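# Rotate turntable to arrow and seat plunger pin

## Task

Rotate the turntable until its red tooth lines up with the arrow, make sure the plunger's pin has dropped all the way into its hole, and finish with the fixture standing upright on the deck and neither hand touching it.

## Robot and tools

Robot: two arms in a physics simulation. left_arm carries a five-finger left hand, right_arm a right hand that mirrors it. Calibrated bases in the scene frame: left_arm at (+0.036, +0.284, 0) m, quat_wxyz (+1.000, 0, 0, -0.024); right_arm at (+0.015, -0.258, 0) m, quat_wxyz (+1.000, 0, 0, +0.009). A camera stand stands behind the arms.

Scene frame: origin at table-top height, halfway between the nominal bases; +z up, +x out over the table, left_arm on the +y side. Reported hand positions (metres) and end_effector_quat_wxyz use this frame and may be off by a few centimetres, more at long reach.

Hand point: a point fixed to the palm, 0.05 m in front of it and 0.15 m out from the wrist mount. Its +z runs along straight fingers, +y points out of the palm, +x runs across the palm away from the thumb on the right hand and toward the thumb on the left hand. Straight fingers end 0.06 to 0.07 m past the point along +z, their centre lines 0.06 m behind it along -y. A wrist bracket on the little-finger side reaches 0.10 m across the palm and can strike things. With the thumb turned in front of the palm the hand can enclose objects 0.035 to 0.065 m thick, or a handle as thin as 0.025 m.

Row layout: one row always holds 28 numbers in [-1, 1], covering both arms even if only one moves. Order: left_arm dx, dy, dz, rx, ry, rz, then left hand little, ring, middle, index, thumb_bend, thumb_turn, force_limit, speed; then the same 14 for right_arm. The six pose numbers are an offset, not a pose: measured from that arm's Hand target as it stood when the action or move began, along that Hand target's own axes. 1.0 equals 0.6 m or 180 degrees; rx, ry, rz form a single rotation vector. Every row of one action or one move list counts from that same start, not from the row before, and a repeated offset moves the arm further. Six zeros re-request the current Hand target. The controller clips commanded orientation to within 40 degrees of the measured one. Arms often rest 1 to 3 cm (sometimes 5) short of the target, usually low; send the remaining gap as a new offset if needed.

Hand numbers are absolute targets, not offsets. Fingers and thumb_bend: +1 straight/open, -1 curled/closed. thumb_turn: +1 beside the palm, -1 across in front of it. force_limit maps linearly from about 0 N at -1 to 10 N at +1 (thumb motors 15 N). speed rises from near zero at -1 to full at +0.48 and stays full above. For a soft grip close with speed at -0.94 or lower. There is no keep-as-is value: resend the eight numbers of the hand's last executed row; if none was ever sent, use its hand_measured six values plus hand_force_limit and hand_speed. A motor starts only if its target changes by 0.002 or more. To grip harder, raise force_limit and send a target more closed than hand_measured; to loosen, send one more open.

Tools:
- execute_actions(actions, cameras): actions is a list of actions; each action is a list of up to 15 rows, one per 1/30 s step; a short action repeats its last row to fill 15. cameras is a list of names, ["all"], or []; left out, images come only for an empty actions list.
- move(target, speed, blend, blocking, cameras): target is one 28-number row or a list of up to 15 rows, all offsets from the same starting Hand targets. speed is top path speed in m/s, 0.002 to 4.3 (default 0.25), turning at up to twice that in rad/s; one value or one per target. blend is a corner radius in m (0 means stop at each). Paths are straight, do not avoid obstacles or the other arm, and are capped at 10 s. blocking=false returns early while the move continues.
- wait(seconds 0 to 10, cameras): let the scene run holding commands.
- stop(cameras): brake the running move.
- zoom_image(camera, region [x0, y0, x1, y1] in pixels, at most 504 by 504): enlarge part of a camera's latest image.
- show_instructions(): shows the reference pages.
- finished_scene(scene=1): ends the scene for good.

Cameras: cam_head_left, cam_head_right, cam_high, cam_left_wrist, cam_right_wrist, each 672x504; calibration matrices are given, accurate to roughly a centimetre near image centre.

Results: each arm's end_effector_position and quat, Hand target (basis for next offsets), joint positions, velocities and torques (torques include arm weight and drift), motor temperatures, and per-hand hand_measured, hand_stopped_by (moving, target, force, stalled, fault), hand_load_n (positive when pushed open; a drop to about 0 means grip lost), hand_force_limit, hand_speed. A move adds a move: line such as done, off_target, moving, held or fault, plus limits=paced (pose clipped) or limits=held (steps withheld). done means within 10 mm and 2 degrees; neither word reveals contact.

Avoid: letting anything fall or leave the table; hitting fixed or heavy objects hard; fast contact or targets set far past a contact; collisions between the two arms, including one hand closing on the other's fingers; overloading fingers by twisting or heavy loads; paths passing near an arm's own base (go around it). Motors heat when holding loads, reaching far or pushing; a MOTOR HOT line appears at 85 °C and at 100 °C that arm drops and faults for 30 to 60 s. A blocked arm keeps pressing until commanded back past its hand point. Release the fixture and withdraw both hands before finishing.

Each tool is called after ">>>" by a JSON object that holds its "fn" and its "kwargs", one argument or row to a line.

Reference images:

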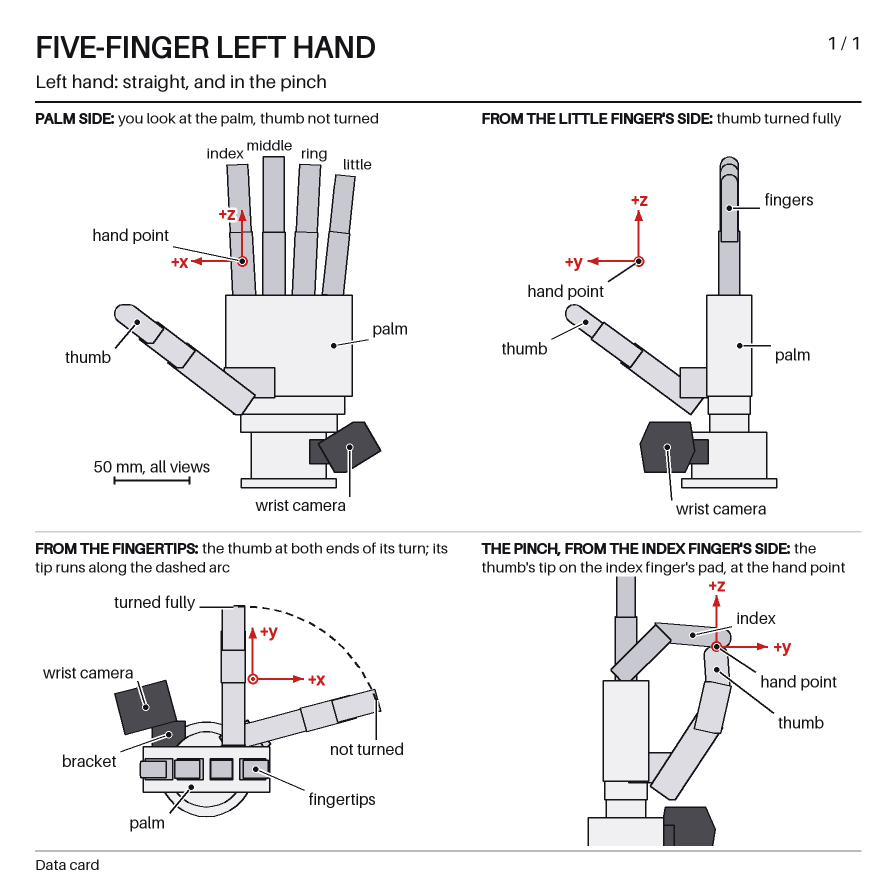

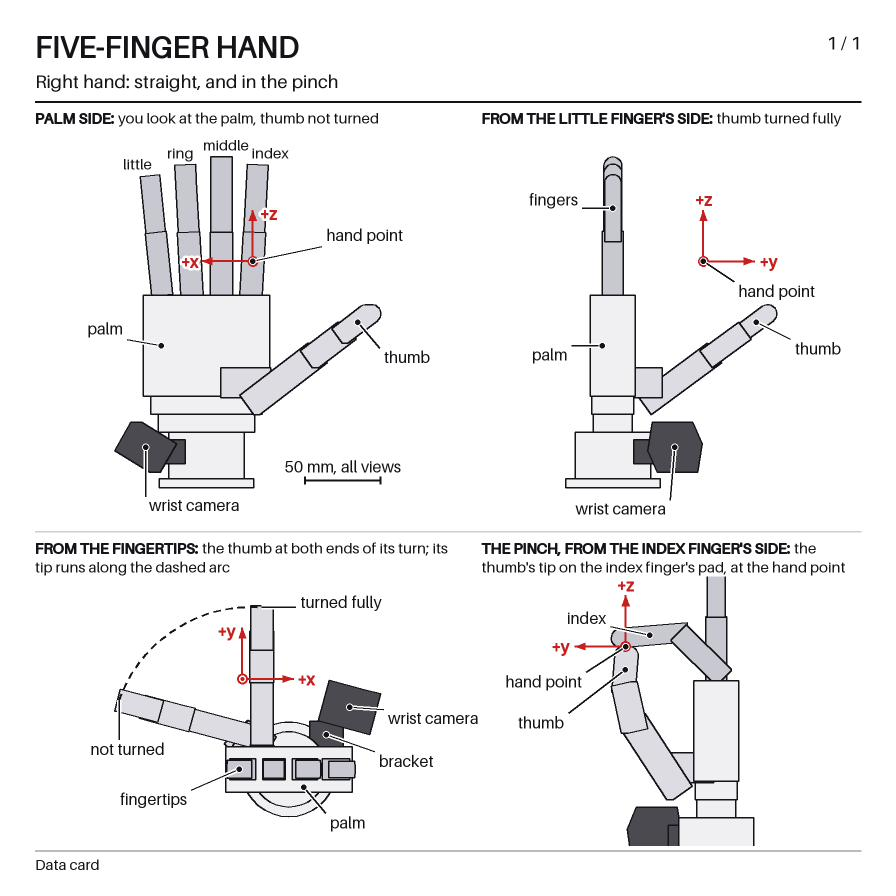

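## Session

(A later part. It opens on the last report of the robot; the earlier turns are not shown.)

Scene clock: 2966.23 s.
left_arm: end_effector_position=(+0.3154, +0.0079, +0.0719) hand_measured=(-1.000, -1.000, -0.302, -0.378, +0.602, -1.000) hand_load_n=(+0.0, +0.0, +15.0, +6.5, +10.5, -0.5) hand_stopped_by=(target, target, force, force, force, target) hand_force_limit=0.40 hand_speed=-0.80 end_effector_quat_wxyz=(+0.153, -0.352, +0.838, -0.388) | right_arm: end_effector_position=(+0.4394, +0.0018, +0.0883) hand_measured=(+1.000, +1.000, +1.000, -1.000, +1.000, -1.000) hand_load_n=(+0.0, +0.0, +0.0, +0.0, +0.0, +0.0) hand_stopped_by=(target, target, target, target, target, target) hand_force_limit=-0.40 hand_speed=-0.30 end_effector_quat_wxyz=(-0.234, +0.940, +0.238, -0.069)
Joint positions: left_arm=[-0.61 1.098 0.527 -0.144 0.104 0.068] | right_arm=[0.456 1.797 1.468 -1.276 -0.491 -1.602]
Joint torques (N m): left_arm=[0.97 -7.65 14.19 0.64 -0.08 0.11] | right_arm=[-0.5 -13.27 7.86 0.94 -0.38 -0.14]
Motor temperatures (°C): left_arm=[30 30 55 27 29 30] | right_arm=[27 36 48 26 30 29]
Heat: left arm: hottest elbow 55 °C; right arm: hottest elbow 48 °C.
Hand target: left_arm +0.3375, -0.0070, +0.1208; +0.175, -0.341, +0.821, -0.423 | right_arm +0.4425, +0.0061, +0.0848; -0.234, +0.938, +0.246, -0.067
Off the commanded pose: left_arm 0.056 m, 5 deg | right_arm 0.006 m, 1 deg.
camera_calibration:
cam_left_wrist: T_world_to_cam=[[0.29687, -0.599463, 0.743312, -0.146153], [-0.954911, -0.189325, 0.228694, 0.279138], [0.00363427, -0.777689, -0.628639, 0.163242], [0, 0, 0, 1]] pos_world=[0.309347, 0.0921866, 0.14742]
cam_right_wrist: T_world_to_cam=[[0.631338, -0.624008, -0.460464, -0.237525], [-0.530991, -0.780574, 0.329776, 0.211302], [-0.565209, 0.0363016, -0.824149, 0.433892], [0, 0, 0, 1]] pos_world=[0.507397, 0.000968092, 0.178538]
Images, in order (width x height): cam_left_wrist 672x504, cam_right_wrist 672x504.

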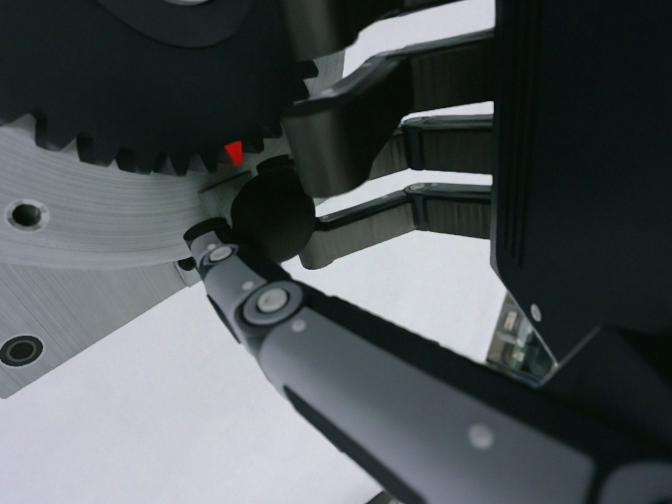

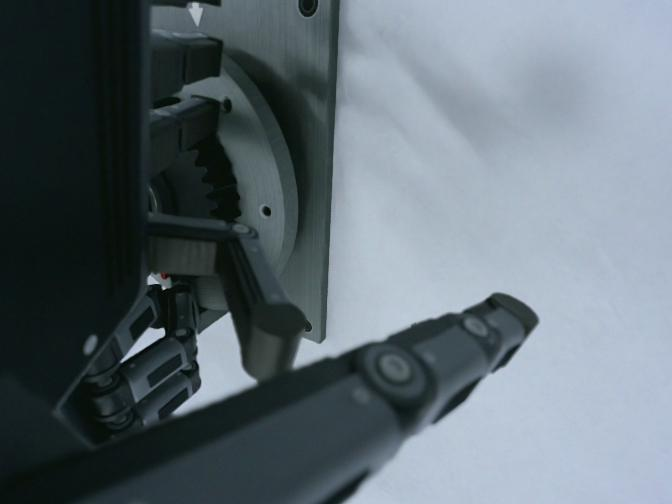

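>>> {"fn": "move", "kwargs": {
  "target": [0,0,0,0.0,0,0,-1,-1,-0.55,-0.60,0.2,-1,0.4,-0.8,0.0123,-0.0193,0.0103,0,0,0,1,1,1,-1,1,-1,-0.4,-0.3],
  "speed": 0.05,
  "cameras": ["cam_left_wrist", "cam_right_wrist"]
}}

Scene clock: 2985.63 s.
left_arm: end_effector_position=(+0.3155, +0.0078, +0.0720) hand_measured=(-1.000, -1.000, -0.302, -0.378, +0.602, -1.000) hand_load_n=(+0.0, +0.0, +15.0, +6.5, +11.0, -0.5) hand_stopped_by=(target, target, force, force, force, target) hand_force_limit=0.40 hand_speed=-0.80 end_effector_quat_wxyz=(+0.153, -0.352, +0.838, -0.388) | right_arm: end_effector_position=(+0.4383, +0.0029, +0.0882) hand_measured=(+1.000, +1.000, +1.000, -1.000, +1.000, -1.000) hand_load_n=(+0.0, +0.0, -1.5, +0.0, -0.5, +0.0) hand_stopped_by=(target, target, target, target, target, target) hand_force_limit=-0.40 hand_speed=-0.30 end_effector_quat_wxyz=(-0.231, +0.941, +0.237, -0.070)
Joint positions: left_arm=[-0.61 1.098 0.527 -0.144 0.104 0.068] | right_arm=[0.46 1.797 1.468 -1.276 -0.488 -1.595]
Joint torques (N m): left_arm=[0.97 -7.65 14.17 0.65 -0.08 0.11] | right_arm=[1.38 -12.28 9.5 1.21 -0.54 0.03]
Motor temperatures (°C): left_arm=[30 30 61 27 29 30] | right_arm=[27 36 48 26 30 29]
Heat: left arm: hottest elbow 61 °C; right arm: hottest elbow 48 °C.
Hand target: left_arm +0.3375, -0.0070, +0.1210; +0.175, -0.341, +0.821, -0.423 | right_arm +0.4424, +0.0212, +0.0848; -0.234, +0.938, +0.246, -0.067
Off the commanded pose: left_arm 0.056 m, 5 deg | right_arm 0.019 m, 1 deg.
move: off_target (left_arm, right_arm)
camera_calibration:
cam_left_wrist: T_world_to_cam=[[0.296625, -0.599257, 0.743575, -0.146209], [-0.954986, -0.189257, 0.228436, 0.27917], [0.00383496, -0.777864, -0.628421, 0.163227], [0, 0, 0, 1]] pos_world=[0.309347, 0.0921871, 0.14752]
cam_right_wrist: T_world_to_cam=[[0.630066, -0.627179, -0.45789, -0.23581], [-0.531799, -0.778176, 0.334113, 0.211477], [-0.565868, 0.0329929, -0.823836, 0.433422], [0, 0, 0, 1]] pos_world=[0.506298, 0.00237147, 0.178436]
Images, in order (width x height): cam_left_wrist 672x504, cam_right_wrist 672x504.

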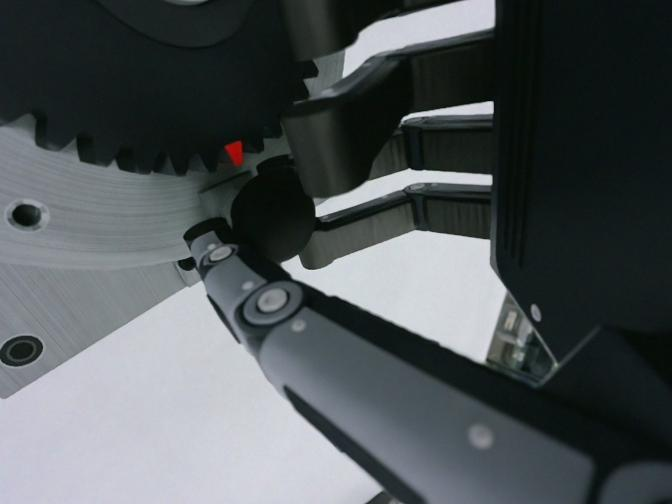

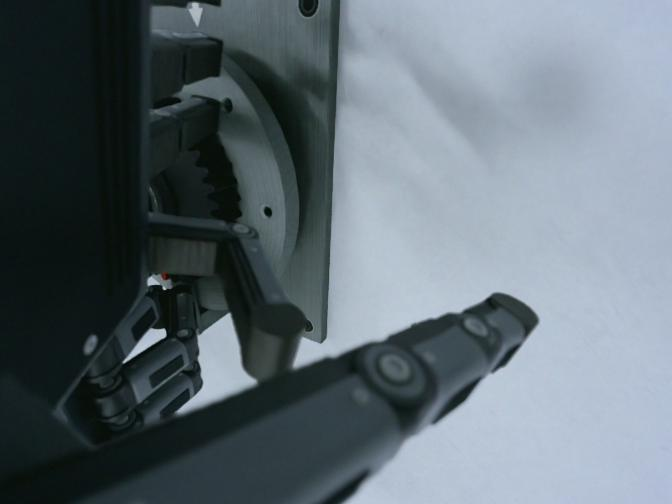

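>>> {"fn": "move", "kwargs": {
  "target": [0,-0.0172,-0.0052,0.0,0,0,-1,-1,-0.55,-0.60,0.2,-1,0.4,-0.8,-0.0090,0.0140,-0.0075,0,0,0,1,1,1,-1,1,-1,-0.4,-0.3],
  "speed": 0.05
}}

Scene clock: 2989.60 s.
left_arm: end_effector_position=(+0.3140, +0.0096, +0.0744) hand_measured=(-1.000, -1.000, -0.302, -0.378, +0.602, -1.000) hand_load_n=(+0.0, +0.0, +17.5, +5.5, +11.0, -0.5) hand_stopped_by=(target, target, force, force, force, target) hand_force_limit=0.40 hand_speed=-0.80 end_effector_quat_wxyz=(+0.150, -0.355, +0.841, -0.380) | right_arm: end_effector_position=(+0.4379, +0.0035, +0.0884) hand_measured=(+1.000, +1.000, +1.000, -1.000, +1.000, -1.000) hand_load_n=(+0.0, +0.0, +0.0, +0.0, +0.0, +0.0) hand_stopped_by=(target, target, target, target, target, target) hand_force_limit=-0.40 hand_speed=-0.30 end_effector_quat_wxyz=(-0.233, +0.941, +0.237, -0.071)
Joint positions: left_arm=[-0.61 1.092 0.54 -0.181 0.102 0.068] | right_arm=[0.46 1.797 1.468 -1.276 -0.491 -1.595]
Joint torques (N m): left_arm=[0.91 -7.77 15.23 0.84 -0.02 0.11] | right_arm=[-0.26 -13.1 8.35 1.02 -0.4 -0.13]
Motor temperatures (°C): left_arm=[30 30 61 27 29 30] | right_arm=[27 36 48 26 30 29]
Heat: left arm: hottest elbow 61 °C; right arm: hottest elbow 48 °C.
Hand target: left_arm +0.3400, -0.0095, +0.1313; +0.175, -0.341, +0.821, -0.423 | right_arm +0.4424, +0.0102, +0.0848; -0.234, +0.938, +0.246, -0.067
Off the commanded pose: left_arm 0.065 m, 6 deg | right_arm 0.009 m, 1 deg.
move: off_target (left_arm)

>>> {"fn": "move", "kwargs": {
  "target": [0,0,0,0.0,0,0,-1,-1,-0.55,-0.60,0.2,-1,0.4,-0.8,0.0110,-0.0173,0.0093,0,0,0,1,1,1,-1,1,-1,-0.4,-0.3],
  "speed": 0.06,
  "cameras": ["cam_left_wrist", "cam_right_wrist"]
}}

>>> {"fn": "zoom_image", "kwargs": {
  "camera": "cam_left_wrist",
  "region": [180, 100, 380, 280]
}}

Scene clock: 2997.73 s.
left_arm: end_effector_position=(+0.3140, +0.0096, +0.0744) hand_measured=(-1.000, -1.000, -0.302, -0.378, +0.602, -1.000) hand_load_n=(+0.0, +0.0, +17.5, +5.5, +11.5, +0.0) hand_stopped_by=(target, target, force, force, force, target) hand_force_limit=0.40 hand_speed=-0.80 end_effector_quat_wxyz=(+0.150, -0.355, +0.841, -0.380) | right_arm: end_effector_position=(+0.4371, +0.0043, +0.0883) hand_measured=(+1.000, +1.000, +1.000, -1.000, +1.000, -1.000) hand_load_n=(+0.0, +0.0, -1.5, +0.0, -0.5, +0.0) hand_stopped_by=(target, target, target, target, target, target) hand_force_limit=-0.40 hand_speed=-0.30 end_effector_quat_wxyz=(-0.231, +0.941, +0.236, -0.071)
Joint positions: left_arm=[-0.61 1.092 0.54 -0.181 0.102 0.068] | right_arm=[0.463 1.797 1.468 -1.276 -0.488 -1.591]
Joint torques (N m): left_arm=[0.85 -7.82 15.21 0.77 -0.02 0.11] | right_arm=[1.49 -12.16 9.78 1.25 -0.54 0.01]
Motor temperatures (°C): left_arm=[30 30 62 27 29 30] | right_arm=[27 36 48 26 30 29]
Heat: left arm: hottest elbow 62 °C; right arm: hottest elbow 48 °C.
Hand target: left_arm +0.3400, -0.0095, +0.1313; +0.175, -0.341, +0.821, -0.423 | right_arm +0.4423, +0.0236, +0.0847; -0.234, +0.938, +0.245, -0.067
Off the commanded pose: left_arm 0.065 m, 6 deg | right_arm 0.020 m, 1 deg.
move: off_target (left_arm, right_arm)
camera_calibration:
cam_left_wrist: T_world_to_cam=[[0.307468, -0.607779, 0.732167, -0.148975], [-0.951554, -0.19403, 0.238531, 0.275732], [-0.00291138, -0.770037, -0.637992, 0.168834], [0, 0, 0, 1]] pos_world=[0.30867, 0.0929651, 0.151019]
cam_right_wrist: T_world_to_cam=[[0.628882, -0.628054, -0.458317, -0.233607], [-0.531641, -0.777495, 0.335945, 0.211737], [-0.567331, 0.0323902, -0.822853, 0.433292], [0, 0, 0, 1]] pos_world=[0.5053, 0.00387236, 0.178337]
Images, in order (width x height): cam_left_wrist 672x504, cam_right_wrist 672x504.

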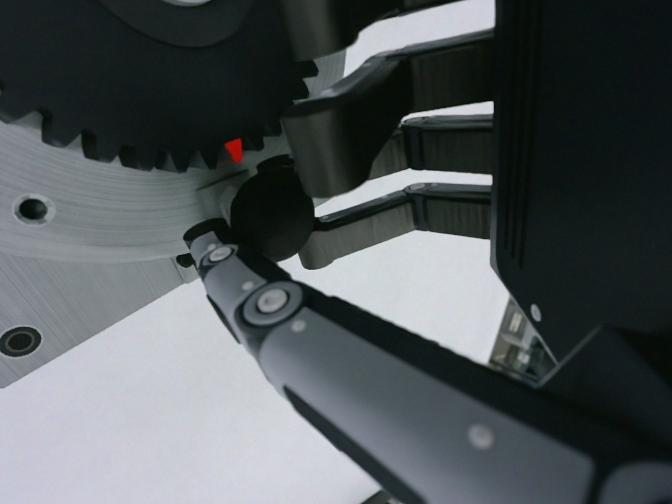

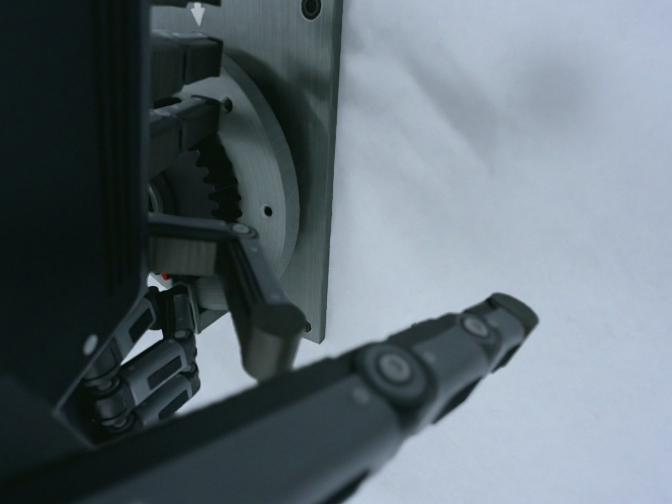

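Scaled by 2.520 from the camera's 672x504 image, which has a finer 960x720 frame.

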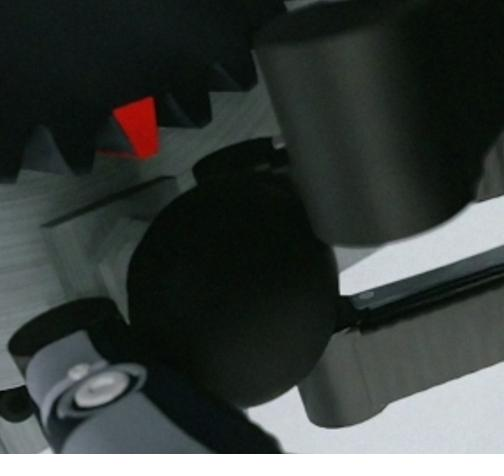

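>>> {"fn": "move", "kwargs": {
  "target": [0,0,0,0.0,0,0,-1,-1,-0.55,-0.60,0.2,-1,0.4,-0.8,0.0123,-0.0193,0.0103,0,0,0,1,1,1,-1,1,-1,-0.4,-0.3],
  "speed": 0.06
}}

Scene clock: 3010.73 s.
left_arm: end_effector_position=(+0.3137, +0.0100, +0.0746) hand_measured=(-1.000, -1.000, -0.302, -0.378, +0.602, -1.000) hand_load_n=(+0.0, +0.0, +17.0, +5.5, +12.0, +0.0) hand_stopped_by=(target, target, force, force, force, target) hand_force_limit=0.40 hand_speed=-0.80 end_effector_quat_wxyz=(+0.150, -0.355, +0.841, -0.380) | right_arm: end_effector_position=(+0.4333, +0.0278, +0.0879) hand_measured=(+1.000, +1.000, +1.000, -1.000, +1.000, -1.000) hand_load_n=(+0.0, +0.0, +0.0, +0.0, +0.0, +0.0) hand_stopped_by=(target, target, target, target, target, target) hand_force_limit=-0.40 hand_speed=-0.30 end_effector_quat_wxyz=(-0.235, +0.938, +0.245, -0.069)
Joint positions: left_arm=[-0.61 1.09 0.54 -0.184 0.101 0.068] | right_arm=[0.504 1.809 1.485 -1.258 -0.495 -1.562]
Joint torques (N m): left_arm=[0.91 -7.71 15.21 0.88 0 0.11] | right_arm=[-0.09 -12.1 10.36 0.83 -0.29 0.07]
Motor temperatures (°C): left_arm=[30 30 63 27 29 30] | right_arm=[27 36 49 26 30 29]
Heat: left arm: hottest elbow 63 °C; right arm: hottest elbow 49 °C.
Hand target: left_arm +0.3400, -0.0094, +0.1311; +0.175, -0.341, +0.821, -0.423 | right_arm +0.4424, +0.0388, +0.0849; -0.234, +0.938, +0.246, -0.067
Off the commanded pose: left_arm 0.065 m, 6 deg | right_arm 0.014 m, 0 deg.
move: off_target (left_arm, right_arm)

>>> {"fn": "wait", "kwargs": {
  "seconds": 0,
  "cameras": ["cam_left_wrist", "cam_right_wrist"]
}}

>>> {"fn": "zoom_image", "kwargs": {
  "camera": "cam_right_wrist",
  "region": [140, 60, 290, 210]
}}

Scene clock: 3013.37 s.
left_arm: end_effector_position=(+0.3137, +0.0100, +0.0746) hand_measured=(-1.000, -1.000, -0.302, -0.378, +0.602, -1.000) hand_load_n=(+0.5, +0.0, +17.0, +5.5, +12.0, +0.0) hand_stopped_by=(target, target, force, force, force, target) hand_force_limit=0.40 hand_speed=-0.80 end_effector_quat_wxyz=(+0.150, -0.355, +0.841, -0.380) | right_arm: end_effector_position=(+0.4333, +0.0278, +0.0879) hand_measured=(+1.000, +1.000, +1.000, -1.000, +1.000, -1.000) hand_load_n=(+0.0, +0.0, +0.0, -0.5, +0.0, +0.0) hand_stopped_by=(target, target, target, target, target, target) hand_force_limit=-0.40 hand_speed=-0.30 end_effector_quat_wxyz=(-0.235, +0.938, +0.244, -0.069)
Joint positions: left_arm=[-0.61 1.09 0.54 -0.184 0.101 0.068] | right_arm=[0.504 1.809 1.485 -1.258 -0.495 -1.562]
Joint torques (N m): left_arm=[0.91 -7.71 15.2 0.87 0 0.11] | right_arm=[-0.09 -12.1 10.37 0.83 -0.28 0.03]
Motor temperatures (°C): left_arm=[30 30 63 27 29 30] | right_arm=[27 36 49 26 30 29]
Heat: left arm: hottest elbow 63 °C; right arm: hottest elbow 49 °C.
Hand target: left_arm +0.3400, -0.0094, +0.1311; +0.175, -0.341, +0.821, -0.423 | right_arm +0.4424, +0.0388, +0.0849; -0.234, +0.938, +0.246, -0.067
Off the commanded pose: left_arm 0.065 m, 6 deg | right_arm 0.014 m, 0 deg.
camera_calibration:
cam_left_wrist: T_world_to_cam=[[0.308195, -0.608349, 0.731388, -0.148975], [-0.951318, -0.194566, 0.239036, 0.275334], [-0.00311436, -0.769452, -0.638697, 0.169369], [0, 0, 0, 1]] pos_world=[0.308371, 0.0932636, 0.151319]
cam_right_wrist: T_world_to_cam=[[0.64022, -0.614029, -0.461613, -0.221561], [-0.521749, -0.788613, 0.325375, 0.22502], [-0.563823, 0.0325341, -0.825255, 0.428752], [0, 0, 0, 1]] pos_world=[0.500992, 0.0274595, 0.178338]
Images, in order (width x height): cam_left_wrist 672x504, cam_right_wrist 672x504.

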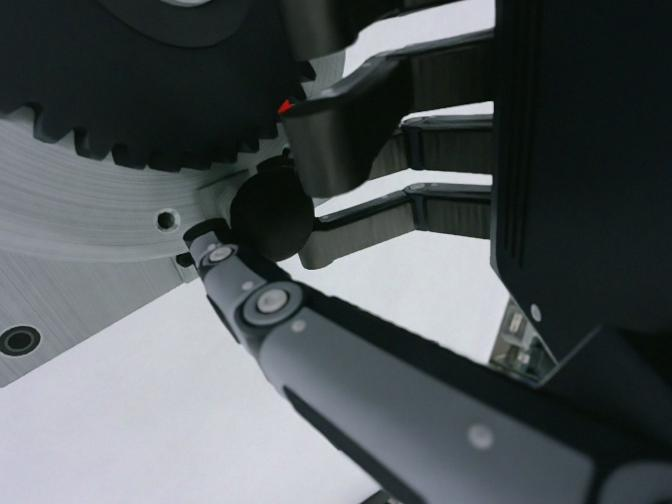

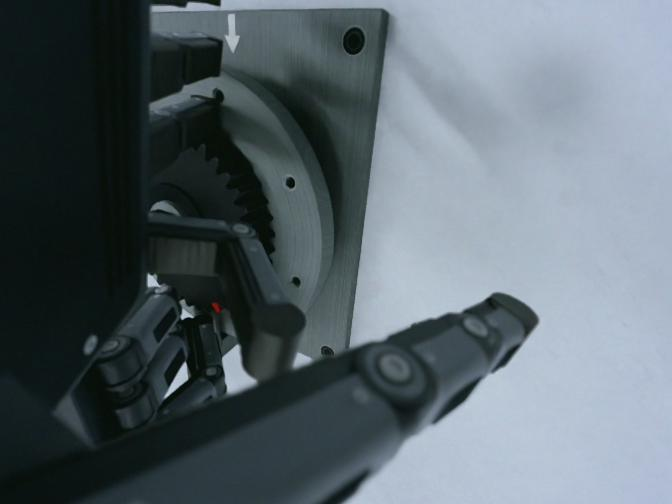

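Scaled by 3.360 from the camera's 672x504 image, which has a finer 960x720 frame.

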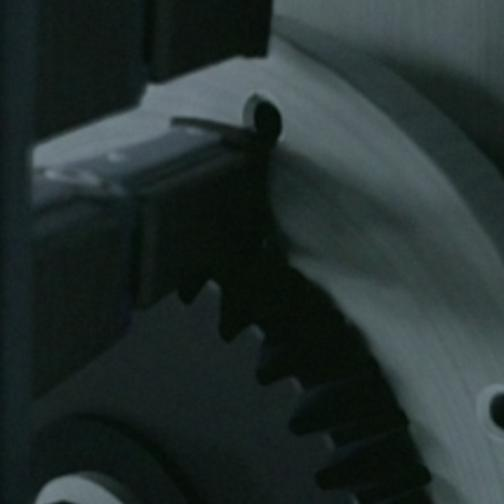

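>>> {"fn": "move", "kwargs": {
  "target": [0,0.0157,0.0124,0.0,0,0,-1,-1,-0.55,-0.60,0.2,-1,0.4,-0.8,-0.0093,-0.0273,0.0148,0,0,0,1,1,1,-1,1,-1,-0.4,-0.3],
  "speed": 0.05,
  "cameras": ["cam_left_wrist", "cam_right_wrist"]
}}

Scene clock: 3088.23 s.
left_arm: end_effector_position=(+0.3138, +0.0098, +0.0749) hand_measured=(-1.000, -1.000, -0.302, -0.378, +0.602, -1.000) hand_load_n=(+0.0, +0.5, +16.5, +5.5, +12.0, -0.5) hand_stopped_by=(target, target, force, force, force, target) hand_force_limit=0.40 hand_speed=-0.80 end_effector_quat_wxyz=(+0.151, -0.355, +0.841, -0.380) | right_arm: end_effector_position=(+0.4240, +0.0444, +0.0880) hand_measured=(+1.000, +1.000, +1.000, -1.000, +1.000, -1.000) hand_load_n=(+0.0, +0.0, +0.0, +0.0, +0.0, +0.0) hand_stopped_by=(target, target, target, target, target, target) hand_force_limit=-0.40 hand_speed=-0.30 end_effector_quat_wxyz=(-0.235, +0.938, +0.245, -0.071)
Joint positions: left_arm=[-0.61 1.09 0.54 -0.183 0.101 0.068] | right_arm=[0.539 1.809 1.485 -1.243 -0.496 -1.524]
Joint torques (N m): left_arm=[0.91 -6.36 13.68 2.47 0.01 0.11] | right_arm=[-0.15 -13.27 8.65 1.22 -0.25 0.03]
Motor temperatures (°C): left_arm=[30 30 67 27 29 30] | right_arm=[27 36 52 26 29 29]
Heat: left arm: hottest elbow 67 °C; right arm: hottest elbow 52 °C.
Hand target: left_arm +0.3404, -0.0099, +0.1193; +0.175, -0.341, +0.821, -0.423 | right_arm +0.4284, +0.0523, +0.0848; -0.234, +0.938, +0.246, -0.067
Off the commanded pose: left_arm 0.055 m, 6 deg | right_arm 0.010 m, 0 deg.
move: off_target (left_arm)
camera_calibration:
cam_left_wrist: T_world_to_cam=[[0.307532, -0.60783, 0.732097, -0.149162], [-0.951535, -0.194416, 0.238295, 0.275526], [-0.00251189, -0.769899, -0.63816, 0.169196], [0, 0, 0, 1]] pos_world=[0.30847, 0.0931648, 0.151519]
cam_right_wrist: T_world_to_cam=[[0.640131, -0.613197, -0.46284, -0.205304], [-0.519408, -0.789328, 0.327379, 0.232128], [-0.566081, 0.0308374, -0.823773, 0.423971], [0, 0, 0, 1]] pos_world=[0.491992, 0.0442589, 0.178239]
Images, in order (width x height): cam_left_wrist 672x504, cam_right_wrist 672x504.

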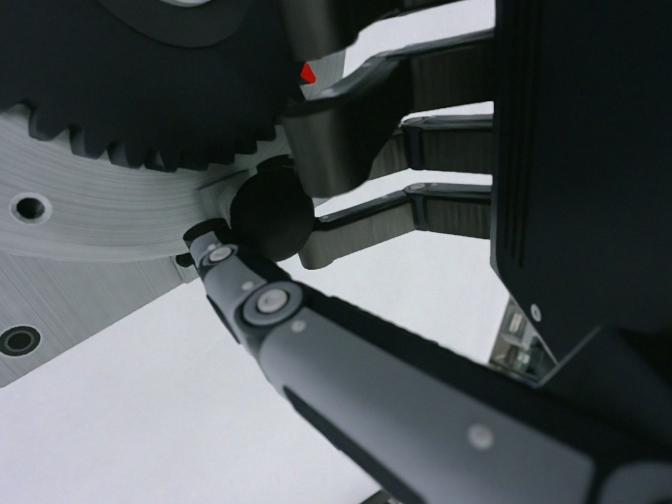

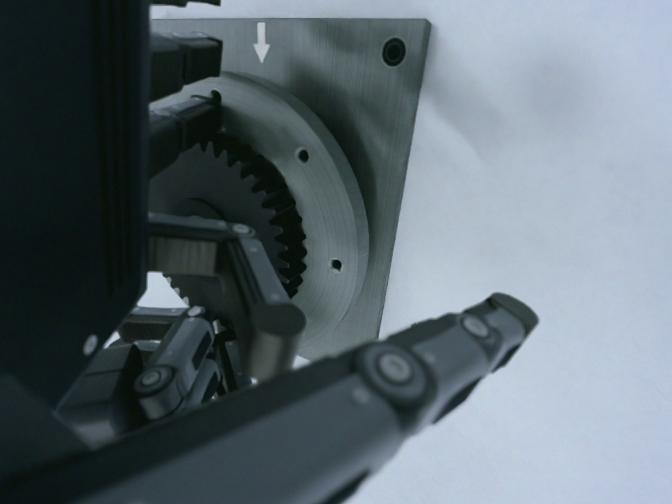

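>>> {"fn": "move", "kwargs": {
  "target": [0,0.0261,0.0207,0.0,0,0,-1,-1,-0.55,-0.60,0.2,-1,0.4,-0.8,-0.0021,-0.0086,0.0047,0,0,0,1,1,1,-1,1,-1,-0.4,-0.3],
  "speed": 0.06,
  "cameras": ["cam_left_wrist", "cam_head_right"]
}}

>>> {"fn": "zoom_image", "kwargs": {
  "camera": "cam_head_right",
  "region": [210, 190, 330, 310]
}}

Scene clock: 3116.50 s.
left_arm: end_effector_position=(+0.3155, +0.0083, +0.0739) hand_measured=(-1.000, -1.000, -0.302, -0.378, +0.602, -1.000) hand_load_n=(+0.0, +0.0, +8.0, +1.5, +15.5, +2.0) hand_stopped_by=(target, target, force, force, force, target) hand_force_limit=0.40 hand_speed=-0.80 end_effector_quat_wxyz=(+0.151, -0.354, +0.840, -0.382) | right_arm: end_effector_position=(+0.4232, +0.0447, +0.0882) hand_measured=(+1.000, +1.000, +1.000, -1.000, +1.000, -1.000) hand_load_n=(+0.0, +0.0, +0.0, +0.0, +0.0, +0.0) hand_stopped_by=(target, target, target, target, target, target) hand_force_limit=-0.40 hand_speed=-0.30 end_effector_quat_wxyz=(-0.234, +0.939, +0.240, -0.072)
Joint positions: left_arm=[-0.61 1.098 0.54 -0.171 0.102 0.068] | right_arm=[0.54 1.809 1.485 -1.242 -0.494 -1.512]
Joint torques (N m): left_arm=[0.91 -4.31 11.17 4.92 -0.02 0.11] | right_arm=[0.79 -13.51 8.23 1.48 -0.28 0.02]
Motor temperatures (°C): left_arm=[30 29 66 27 29 30] | right_arm=[27 36 50 26 29 29]
Heat: left arm: hottest elbow 66 °C; right arm: hottest elbow 50 °C.
Hand target: left_arm +0.3411, -0.0106, +0.0992; +0.175, -0.341, +0.821, -0.423 | right_arm +0.4244, +0.0568, +0.0848; -0.234, +0.938, +0.246, -0.067
Off the commanded pose: left_arm 0.041 m, 6 deg | right_arm 0.013 m, 1 deg.
move: off_target (left_arm, right_arm)
camera_calibration:
cam_left_wrist: T_world_to_cam=[[0.304986, -0.605831, 0.734814, -0.149273], [-0.952356, -0.193122, 0.236055, 0.277474], [-0.00110043, -0.771798, -0.635867, 0.166907], [0, 0, 0, 1]] pos_world=[0.309964, 0.0919701, 0.150319]
Images, in order (width x height): cam_head_right 672x504, cam_left_wrist 672x504.

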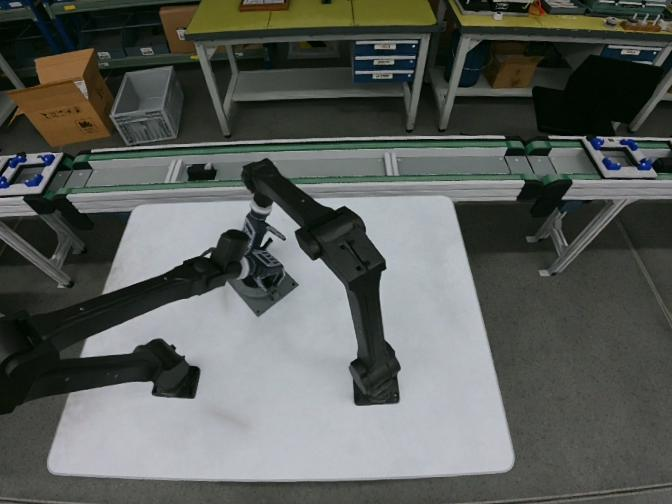

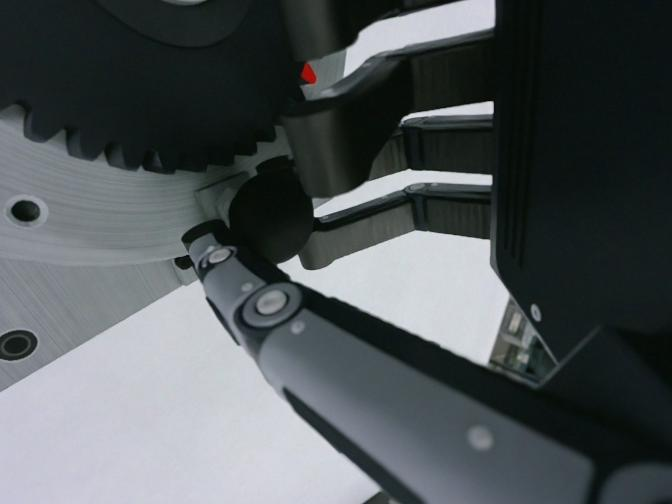

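Scaled by 4.200 from the camera's 672x504 image, which has a finer 960x720 frame.

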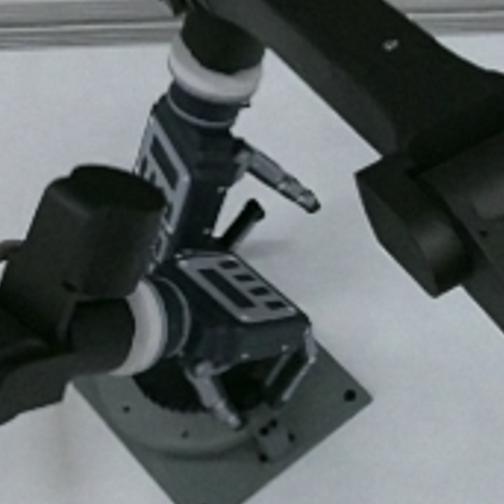

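>>> {"fn": "move", "kwargs": {
  "target": [0,0.0124,-0.0157,0.0,0,0,-1,-1,-0.55,-0.60,0.2,-1,0.4,-0.8,0,0,0,0,0,0,1,1,1,-1,1,-1,-0.4,-0.3],
  "speed": 0.06
}}

Scene clock: 3120.80 s.
left_arm: end_effector_position=(+0.3148, +0.0089, +0.0736) hand_measured=(-1.000, -1.000, -0.302, -0.378, +0.602, -1.000) hand_load_n=(+0.5, +0.0, +9.5, +2.5, +13.5, +1.0) hand_stopped_by=(target, target, force, force, force, target) hand_force_limit=0.40 hand_speed=-0.80 end_effector_quat_wxyz=(+0.153, -0.352, +0.839, -0.386) | right_arm: end_effector_position=(+0.4231, +0.0447, +0.0882) hand_measured=(+1.000, +1.000, +1.000, -1.000, +1.000, -1.000) hand_load_n=(+0.0, +0.0, +0.0, +0.0, +0.0, +0.0) hand_stopped_by=(target, target, target, target, target, target) hand_force_limit=-0.40 hand_speed=-0.30 end_effector_quat_wxyz=(-0.234, +0.940, +0.240, -0.072)
Joint positions: left_arm=[-0.61 1.092 0.53 -0.157 0.103 0.07] | right_arm=[0.54 1.809 1.485 -1.242 -0.494 -1.511]
Joint torques (N m): left_arm=[1.26 -6.07 9.99 4.21 0.07 0.14] | right_arm=[0.79 -13.45 8.23 1.5 -0.28 0.03]
Motor temperatures (°C): left_arm=[30 29 65 28 29 30] | right_arm=[27 36 50 26 29 29]
Heat: left arm: hottest elbow 65 °C; right arm: hottest elbow 50 °C.
Hand target: left_arm +0.3326, -0.0021, +0.0986; +0.175, -0.341, +0.821, -0.423 | right_arm +0.4244, +0.0568, +0.0848; -0.234, +0.938, +0.246, -0.067
Off the commanded pose: left_arm 0.033 m, 5 deg | right_arm 0.013 m, 1 deg.
move: off_target (left_arm, right_arm)

>>> {"fn": "move", "kwargs": {
  "target": [
    [0,0,0,-0.0083,0,0,-1,-1,-0.55,-0.60,0.2,-1,0.4,-0.8,0.0393,-0.0022,-0.0468,0,0,0,1,1,1,-1,1,-1,-0.4,-0.3],
    [0,0,0,-0.0083,0,0,-1,-1,-0.55,-0.60,0.2,-1,0.4,-0.8,-0.0173,0.1015,-0.1022,0,0,0,1,1,1,-1,1,-1,-0.4,-0.3]
  ],
  "speed": 0.1,
  "cameras": ["cam_left_wrist", "cam_right_wrist"]
}}

>>> {"fn": "zoom_image", "kwargs": {
  "camera": "cam_right_wrist",
  "region": [140, 60, 290, 210]
}}

Scene clock: 3138.90 s.
left_arm: end_effector_position=(+0.3147, +0.0090, +0.0735) hand_measured=(-1.000, -1.000, -0.302, -0.378, +0.602, -1.000) hand_load_n=(+0.0, +0.0, +10.5, +3.0, +13.5, +1.0) hand_stopped_by=(target, target, force, force, force, target) hand_force_limit=0.40 hand_speed=-0.80 end_effector_quat_wxyz=(+0.153, -0.352, +0.839, -0.386) | right_arm: end_effector_position=(+0.4549, -0.0179, +0.0960) hand_measured=(+1.000, +1.000, +1.000, -1.000, +1.000, -1.000) hand_load_n=(+0.0, +0.0, +0.0, +0.0, +0.0, +0.0) hand_stopped_by=(target, target, target, target, target, target) hand_force_limit=-0.40 hand_speed=-0.30 end_effector_quat_wxyz=(-0.232, +0.939, +0.240, -0.079)
Joint positions: left_arm=[-0.61 1.091 0.53 -0.157 0.103 0.07] | right_arm=[0.411 1.823 1.524 -1.353 -0.488 -1.663]
Joint torques (N m): left_arm=[1.14 -5.25 11.45 2.56 -0.04 0.14] | right_arm=[-1.44 -16.56 7.57 0.17 -0.39 -0.16]
Motor temperatures (°C): left_arm=[30 29 61 28 29 30] | right_arm=[27 36 50 26 29 29]
Heat: left arm: hottest elbow 61 °C; right arm: hottest elbow 50 °C.
Hand target: left_arm +0.3325, -0.0021, +0.0985; +0.171, -0.344, +0.826, -0.412 | right_arm +0.4562, -0.0202, +0.1101; -0.234, +0.938, +0.245, -0.067
Off the commanded pose: left_arm 0.033 m, 4 deg | right_arm 0.014 m, 2 deg.
move: off_target (left_arm, right_arm)
camera_calibration:
cam_left_wrist: T_world_to_cam=[[0.297916, -0.602135, 0.740729, -0.146645], [-0.954587, -0.19038, 0.229169, 0.278092], [0.00302953, -0.775363, -0.631508, 0.165518], [0, 0, 0, 1]] pos_world=[0.308649, 0.0929799, 0.149421]
cam_right_wrist: T_world_to_cam=[[0.62949, -0.621969, -0.465721, -0.254708], [-0.5186, -0.782648, 0.344261, 0.194557], [-0.578615, 0.0248143, -0.815223, 0.454653], [0, 0, 0, 1]] pos_world=[0.524303, -0.0174322, 0.185043]
Images, in order (width x height): cam_left_wrist 672x504, cam_right_wrist 672x504.

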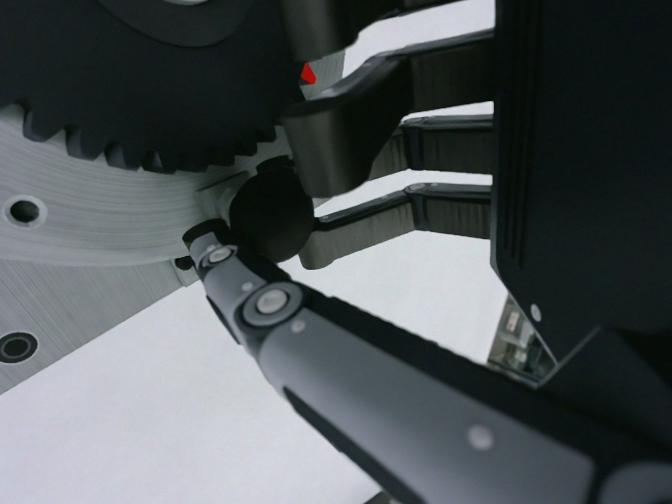

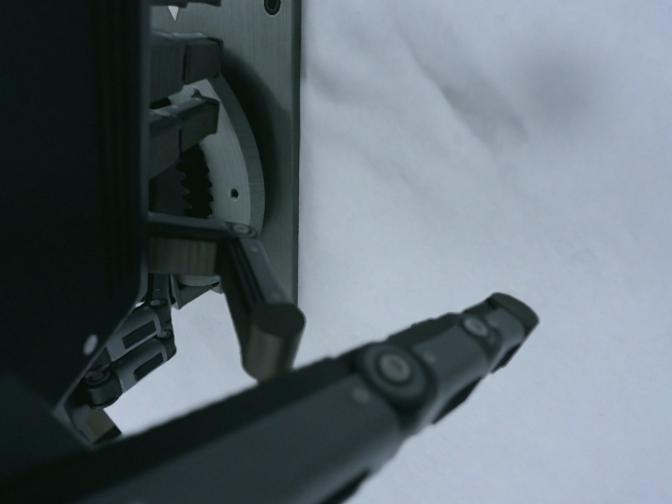

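Scaled by 3.360 from the camera's 672x504 image, which has a finer 960x720 frame.

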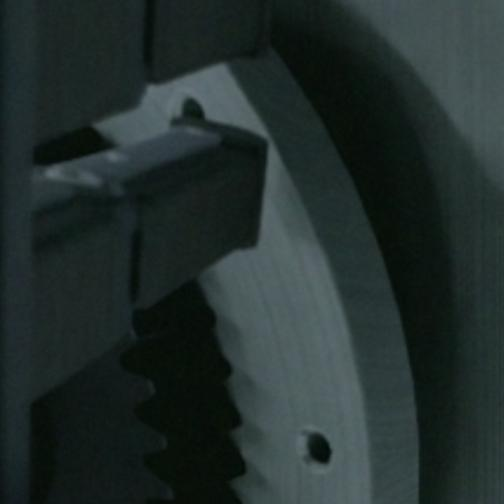

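>>> {"fn": "move", "kwargs": {
  "target": [
    [0,0,0,0,0,0,-1,-1,-0.55,-0.60,0.2,-1,0.4,-0.8,-0.0037,0.0108,0.0358,0,0,0,1,1,1,-1,1,-1,-0.4,-0.3],
    [0,0,0,0,0,0,-1,-1,-0.55,-0.60,0.2,-1,0.4,-0.8,-0.0305,-0.0067,0.0455,0,0,0,1,1,1,-1,1,-1,-0.4,-0.3],
    [0,0,0,0,0,0,-1,-1,-0.55,-0.60,0.2,-1,0.4,-0.8,0.0010,-0.0493,0.0702,0,0,0,1,1,1,-1,1,-1,-0.4,-0.3]
  ],
  "speed": 0.07,
  "cameras": ["cam_left_wrist", "cam_right_wrist"]
}}

>>> {"fn": "zoom_image", "kwargs": {
  "camera": "cam_right_wrist",
  "region": [140, 60, 290, 210]
}}

Scene clock: 3153.97 s.
left_arm: end_effector_position=(+0.3146, +0.0090, +0.0734) hand_measured=(-1.000, -1.000, -0.302, -0.378, +0.602, -1.000) hand_load_n=(+0.0, +0.0, +10.5, +3.0, +13.0, +0.5) hand_stopped_by=(target, target, force, force, force, target) hand_force_limit=0.40 hand_speed=-0.80 end_effector_quat_wxyz=(+0.153, -0.352, +0.839, -0.386) | right_arm: end_effector_position=(+0.4332, -0.0063, +0.0881) hand_measured=(+1.000, +1.000, +1.000, -1.000, +1.000, -1.000) hand_load_n=(+0.0, +0.0, -3.0, +0.0, +0.0, +0.0) hand_stopped_by=(target, target, target, target, target, target) hand_force_limit=-0.40 hand_speed=-0.30 end_effector_quat_wxyz=(-0.228, +0.943, +0.233, -0.067)
Joint positions: left_arm=[-0.61 1.092 0.53 -0.157 0.103 0.07] | right_arm=[0.452 1.772 1.435 -1.264 -0.479 -1.593]
Joint torques (N m): left_arm=[1.14 -5.25 11.45 2.58 -0.05 0.14] | right_arm=[2.67 -11.99 10 1.01 -0.86 0.09]
Motor temperatures (°C): left_arm=[30 29 59 28 29 30] | right_arm=[27 36 49 26 29 29]
Heat: left arm: hottest elbow 59 °C; right arm: hottest elbow 49 °C.
Hand target: left_arm +0.3325, -0.0021, +0.0984; +0.171, -0.344, +0.826, -0.412 | right_arm +0.4338, +0.0199, +0.0870; -0.234, +0.938, +0.245, -0.067
Off the commanded pose: left_arm 0.033 m, 4 deg | right_arm 0.026 m, 2 deg.
move: off_target (left_arm, right_arm)
camera_calibration:
cam_left_wrist: T_world_to_cam=[[0.29806, -0.602314, 0.740526, -0.146569], [-0.954543, -0.190372, 0.22936, 0.278072], [0.00282844, -0.775227, -0.631677, 0.16553], [0, 0, 0, 1]] pos_world=[0.30865, 0.0929795, 0.149321]
cam_right_wrist: T_world_to_cam=[[0.626749, -0.636344, -0.449724, -0.23771], [-0.541451, -0.770701, 0.335933, 0.205752], [-0.560372, 0.0329583, -0.827585, 0.428661], [0, 0, 0, 1]] pos_world=[0.500599, -0.00682007, 0.178731]
Images, in order (width x height): cam_left_wrist 672x504, cam_right_wrist 672x504.

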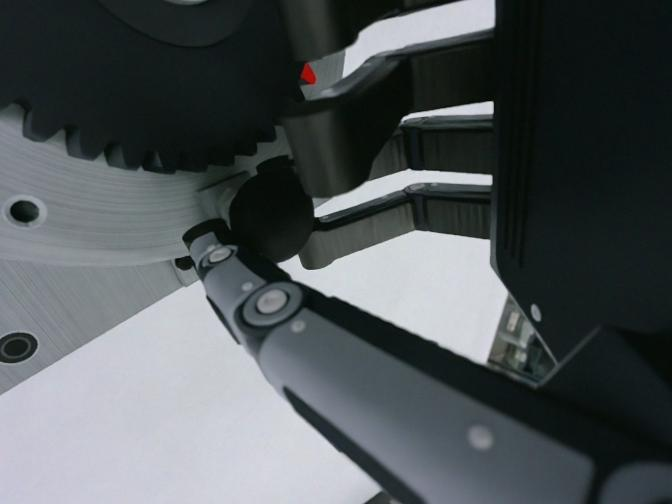

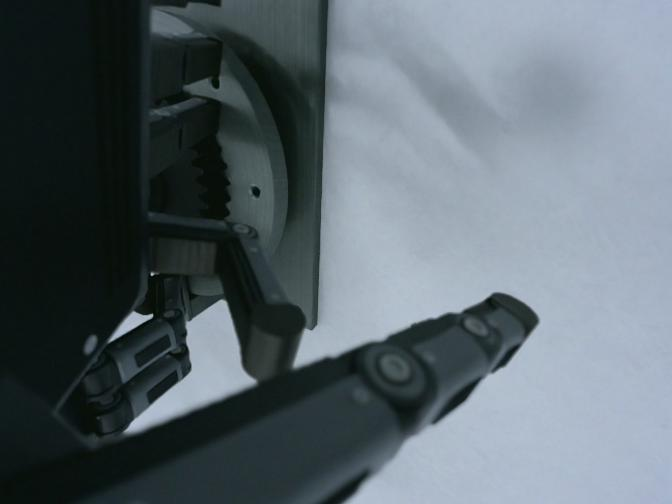

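Scaled by 3.360 from the camera's 672x504 image, which has a finer 960x720 frame.

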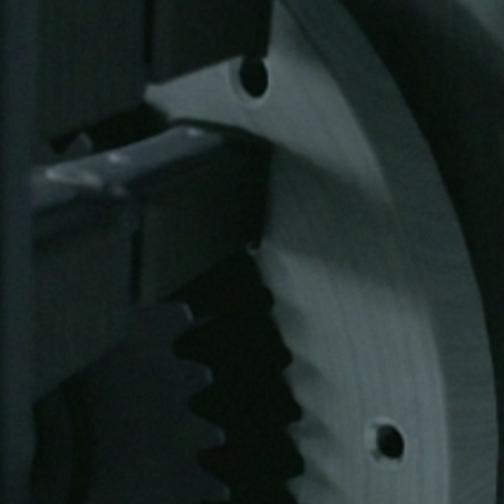

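>>> {"fn": "move", "kwargs": {
  "target": [0,-0.0170,-0.0135,0,0,0,-1,-1,-0.55,-0.60,0.2,-1,0.4,-0.8,-0.0065,0.0103,-0.0055,0,0,0,1,1,1,-1,1,-1,-0.4,-0.3],
  "speed": 0.06
}}

Scene clock: 3159.40 s.
left_arm: end_effector_position=(+0.3136, +0.0098, +0.0726) hand_measured=(-1.000, -1.000, -0.302, -0.378, +0.602, -1.000) hand_load_n=(+0.0, +0.0, +12.5, +4.0, +12.0, +0.5) hand_stopped_by=(target, target, force, force, force, target) hand_force_limit=0.40 hand_speed=-0.80 end_effector_quat_wxyz=(+0.152, -0.353, +0.840, -0.384) | right_arm: end_effector_position=(+0.4332, -0.0063, +0.0881) hand_measured=(+1.000, +1.000, +1.000, -1.000, +1.000, -1.000) hand_load_n=(+0.0, +0.0, -3.0, +0.0, +0.0, +0.0) hand_stopped_by=(target, target, target, target, target, target) hand_force_limit=-0.40 hand_speed=-0.30 end_effector_quat_wxyz=(-0.228, +0.943, +0.233, -0.067)
Joint positions: left_arm=[-0.61 1.091 0.53 -0.163 0.102 0.07] | right_arm=[0.452 1.772 1.435 -1.264 -0.479 -1.593]
Joint torques (N m): left_arm=[1.14 -6.83 13.11 0.92 -0.05 0.13] | right_arm=[1.55 -12.4 9.21 0.84 -0.84 -0.05]
Motor temperatures (°C): left_arm=[30 29 59 28 29 30] | right_arm=[27 36 49 26 29 29]
Heat: left arm: hottest elbow 59 °C; right arm: hottest elbow 49 °C.
Hand target: left_arm +0.3323, -0.0018, +0.1116; +0.171, -0.344, +0.826, -0.412 | right_arm +0.4339, +0.0119, +0.0870; -0.234, +0.938, +0.246, -0.067
Off the commanded pose: left_arm 0.045 m, 4 deg | right_arm 0.018 m, 2 deg.
move: off_target (left_arm, right_arm)

>>> {"fn": "move", "kwargs": {
  "target": [0,-0.0260,-0.0030,0,0,0,-1,-1,-0.55,-0.60,0.2,-1,0.4,-0.8,0,0,0,0,0,0,1,1,1,-1,1,-1,-0.4,-0.3],
  "speed": 0.06
}}

Scene clock: 3164.87 s.
left_arm: end_effector_position=(+0.3125, +0.0112, +0.0742) hand_measured=(-1.000, -1.000, -0.302, -0.378, +0.602, -1.000) hand_load_n=(+0.0, +0.0, +17.0, +4.0, +12.5, +1.0) hand_stopped_by=(target, target, force, force, force, target) hand_force_limit=0.40 hand_speed=-0.80 end_effector_quat_wxyz=(+0.148, -0.356, +0.843, -0.375) | right_arm: end_effector_position=(+0.4329, -0.0058, +0.0882) hand_measured=(+1.000, +1.000, +1.000, -1.000, +1.000, -1.000) hand_load_n=(+0.0, +0.0, -1.5, +0.0, +0.0, -0.5) hand_stopped_by=(target, target, target, target, target, target) hand_force_limit=-0.40 hand_speed=-0.30 end_effector_quat_wxyz=(-0.229, +0.943, +0.233, -0.067)
Joint positions: left_arm=[-0.61 1.091 0.545 -0.2 0.1 0.07] | right_arm=[0.452 1.772 1.435 -1.264 -0.481 -1.593]
Joint torques (N m): left_arm=[0.85 -6.95 15.08 0.62 -0.06 0.11] | right_arm=[1.49 -12.34 9.18 0.85 -0.74 -0.06]
Motor temperatures (°C): left_arm=[30 29 59 28 29 30] | right_arm=[27 37 49 26 30 29]
Heat: left arm: hottest elbow 59 °C; right arm: hottest elbow 49 °C.
Hand target: left_arm +0.3379, -0.0075, +0.1251; +0.171, -0.344, +0.826, -0.412 | right_arm +0.4339, +0.0119, +0.0870; -0.234, +0.938, +0.246, -0.067
Off the commanded pose: left_arm 0.060 m, 6 deg | right_arm 0.018 m, 2 deg.
move: off_target (left_arm, right_arm)

>>> {"fn": "move", "kwargs": {
  "target": [0,0,0,0,0,0,-1,-1,-0.55,-0.60,0.2,-1,0.4,-0.8,0.0110,-0.0173,0.0092,0,0,0,1,1,1,-1,1,-1,-0.4,-0.3],
  "speed": 0.06
}}

Scene clock: 3168.57 s.
left_arm: end_effector_position=(+0.3126, +0.0111, +0.0743) hand_measured=(-1.000, -1.000, -0.302, -0.378, +0.602, -1.000) hand_load_n=(+0.0, +0.5, +16.5, +3.5, +12.5, +1.0) hand_stopped_by=(target, target, force, force, force, target) hand_force_limit=0.40 hand_speed=-0.80 end_effector_quat_wxyz=(+0.148, -0.356, +0.843, -0.375) | right_arm: end_effector_position=(+0.4326, -0.0042, +0.0890) hand_measured=(+1.000, +1.000, +1.000, -1.000, +1.000, -1.000) hand_load_n=(+0.0, +0.0, -4.0, +0.0, +0.0, +0.0) hand_stopped_by=(target, target, target, target, target, target) hand_force_limit=-0.40 hand_speed=-0.30 end_effector_quat_wxyz=(-0.226, +0.944, +0.232, -0.067)
Joint positions: left_arm=[-0.61 1.091 0.545 -0.2 0.1 0.07] | right_arm=[0.457 1.772 1.437 -1.264 -0.475 -1.585]
Joint torques (N m): left_arm=[0.85 -6.95 15.13 0.75 -0.06 0.11] | right_arm=[3.02 -11.52 10.36 1.1 -1.01 0.09]
Motor temperatures (°C): left_arm=[30 29 60 27 29 30] | right_arm=[27 37 49 26 30 29]
Heat: left arm: hottest elbow 60 °C; right arm: hottest elbow 49 °C.
Hand target: left_arm +0.3380, -0.0075, +0.1253; +0.171, -0.344, +0.826, -0.412 | right_arm +0.4339, +0.0255, +0.0870; -0.234, +0.938, +0.246, -0.067
Off the commanded pose: left_arm 0.060 m, 6 deg | right_arm 0.030 m, 2 deg.
move: off_target (left_arm, right_arm)

>>> {"fn": "move", "kwargs": {
  "target": [0,-0.0140,-0.0080,0,0,0,-1,-1,-0.55,-0.60,0.2,-1,0.4,-0.8,-0.0090,0.0140,-0.0075,0,0,0,1,1,1,-1,1,-1,-0.4,-0.3],
  "speed": 0.06
}}

Scene clock: 3174.33 s.
left_arm: end_effector_position=(+0.3106, +0.0131, +0.0745) hand_measured=(-1.000, -1.000, -0.302, -0.378, +0.602, -1.000) hand_load_n=(+0.0, +0.0, +17.5, +4.0, +13.5, +1.0) hand_stopped_by=(target, target, force, force, force, target) hand_force_limit=0.40 hand_speed=-0.80 end_effector_quat_wxyz=(+0.144, -0.358, +0.847, -0.366) | right_arm: end_effector_position=(+0.4327, +0.0037, +0.0887) hand_measured=(+1.000, +1.000, +1.000, -1.000, +1.000, -1.000) hand_load_n=(+0.0, +0.0, -1.5, +0.0, +0.0, +0.0) hand_stopped_by=(target, target, target, target, target, target) hand_force_limit=-0.40 hand_speed=-0.30 end_effector_quat_wxyz=(-0.232, +0.941, +0.238, -0.062)
Joint positions: left_arm=[-0.61 1.091 0.556 -0.233 0.099 0.07] | right_arm=[0.468 1.772 1.437 -1.248 -0.484 -1.585]
Joint torques (N m): left_arm=[0.85 -7.77 15.8 0.8 -0.01 0.11] | right_arm=[0.38 -12.22 9.35 0.34 -0.65 -0.08]
Motor temperatures (°C): left_arm=[30 29 62 27 29 30] | right_arm=[27 37 50 26 30 29]
Heat: left arm: hottest elbow 62 °C; right arm: hottest elbow 50 °C.
Hand target: left_arm +0.3388, -0.0083, +0.1346; +0.171, -0.344, +0.826, -0.412 | right_arm +0.4340, +0.0145, +0.0871; -0.234, +0.938, +0.246, -0.067
Off the commanded pose: left_arm 0.070 m, 7 deg | right_arm 0.011 m, 1 deg.
move: off_target (left_arm, right_arm)


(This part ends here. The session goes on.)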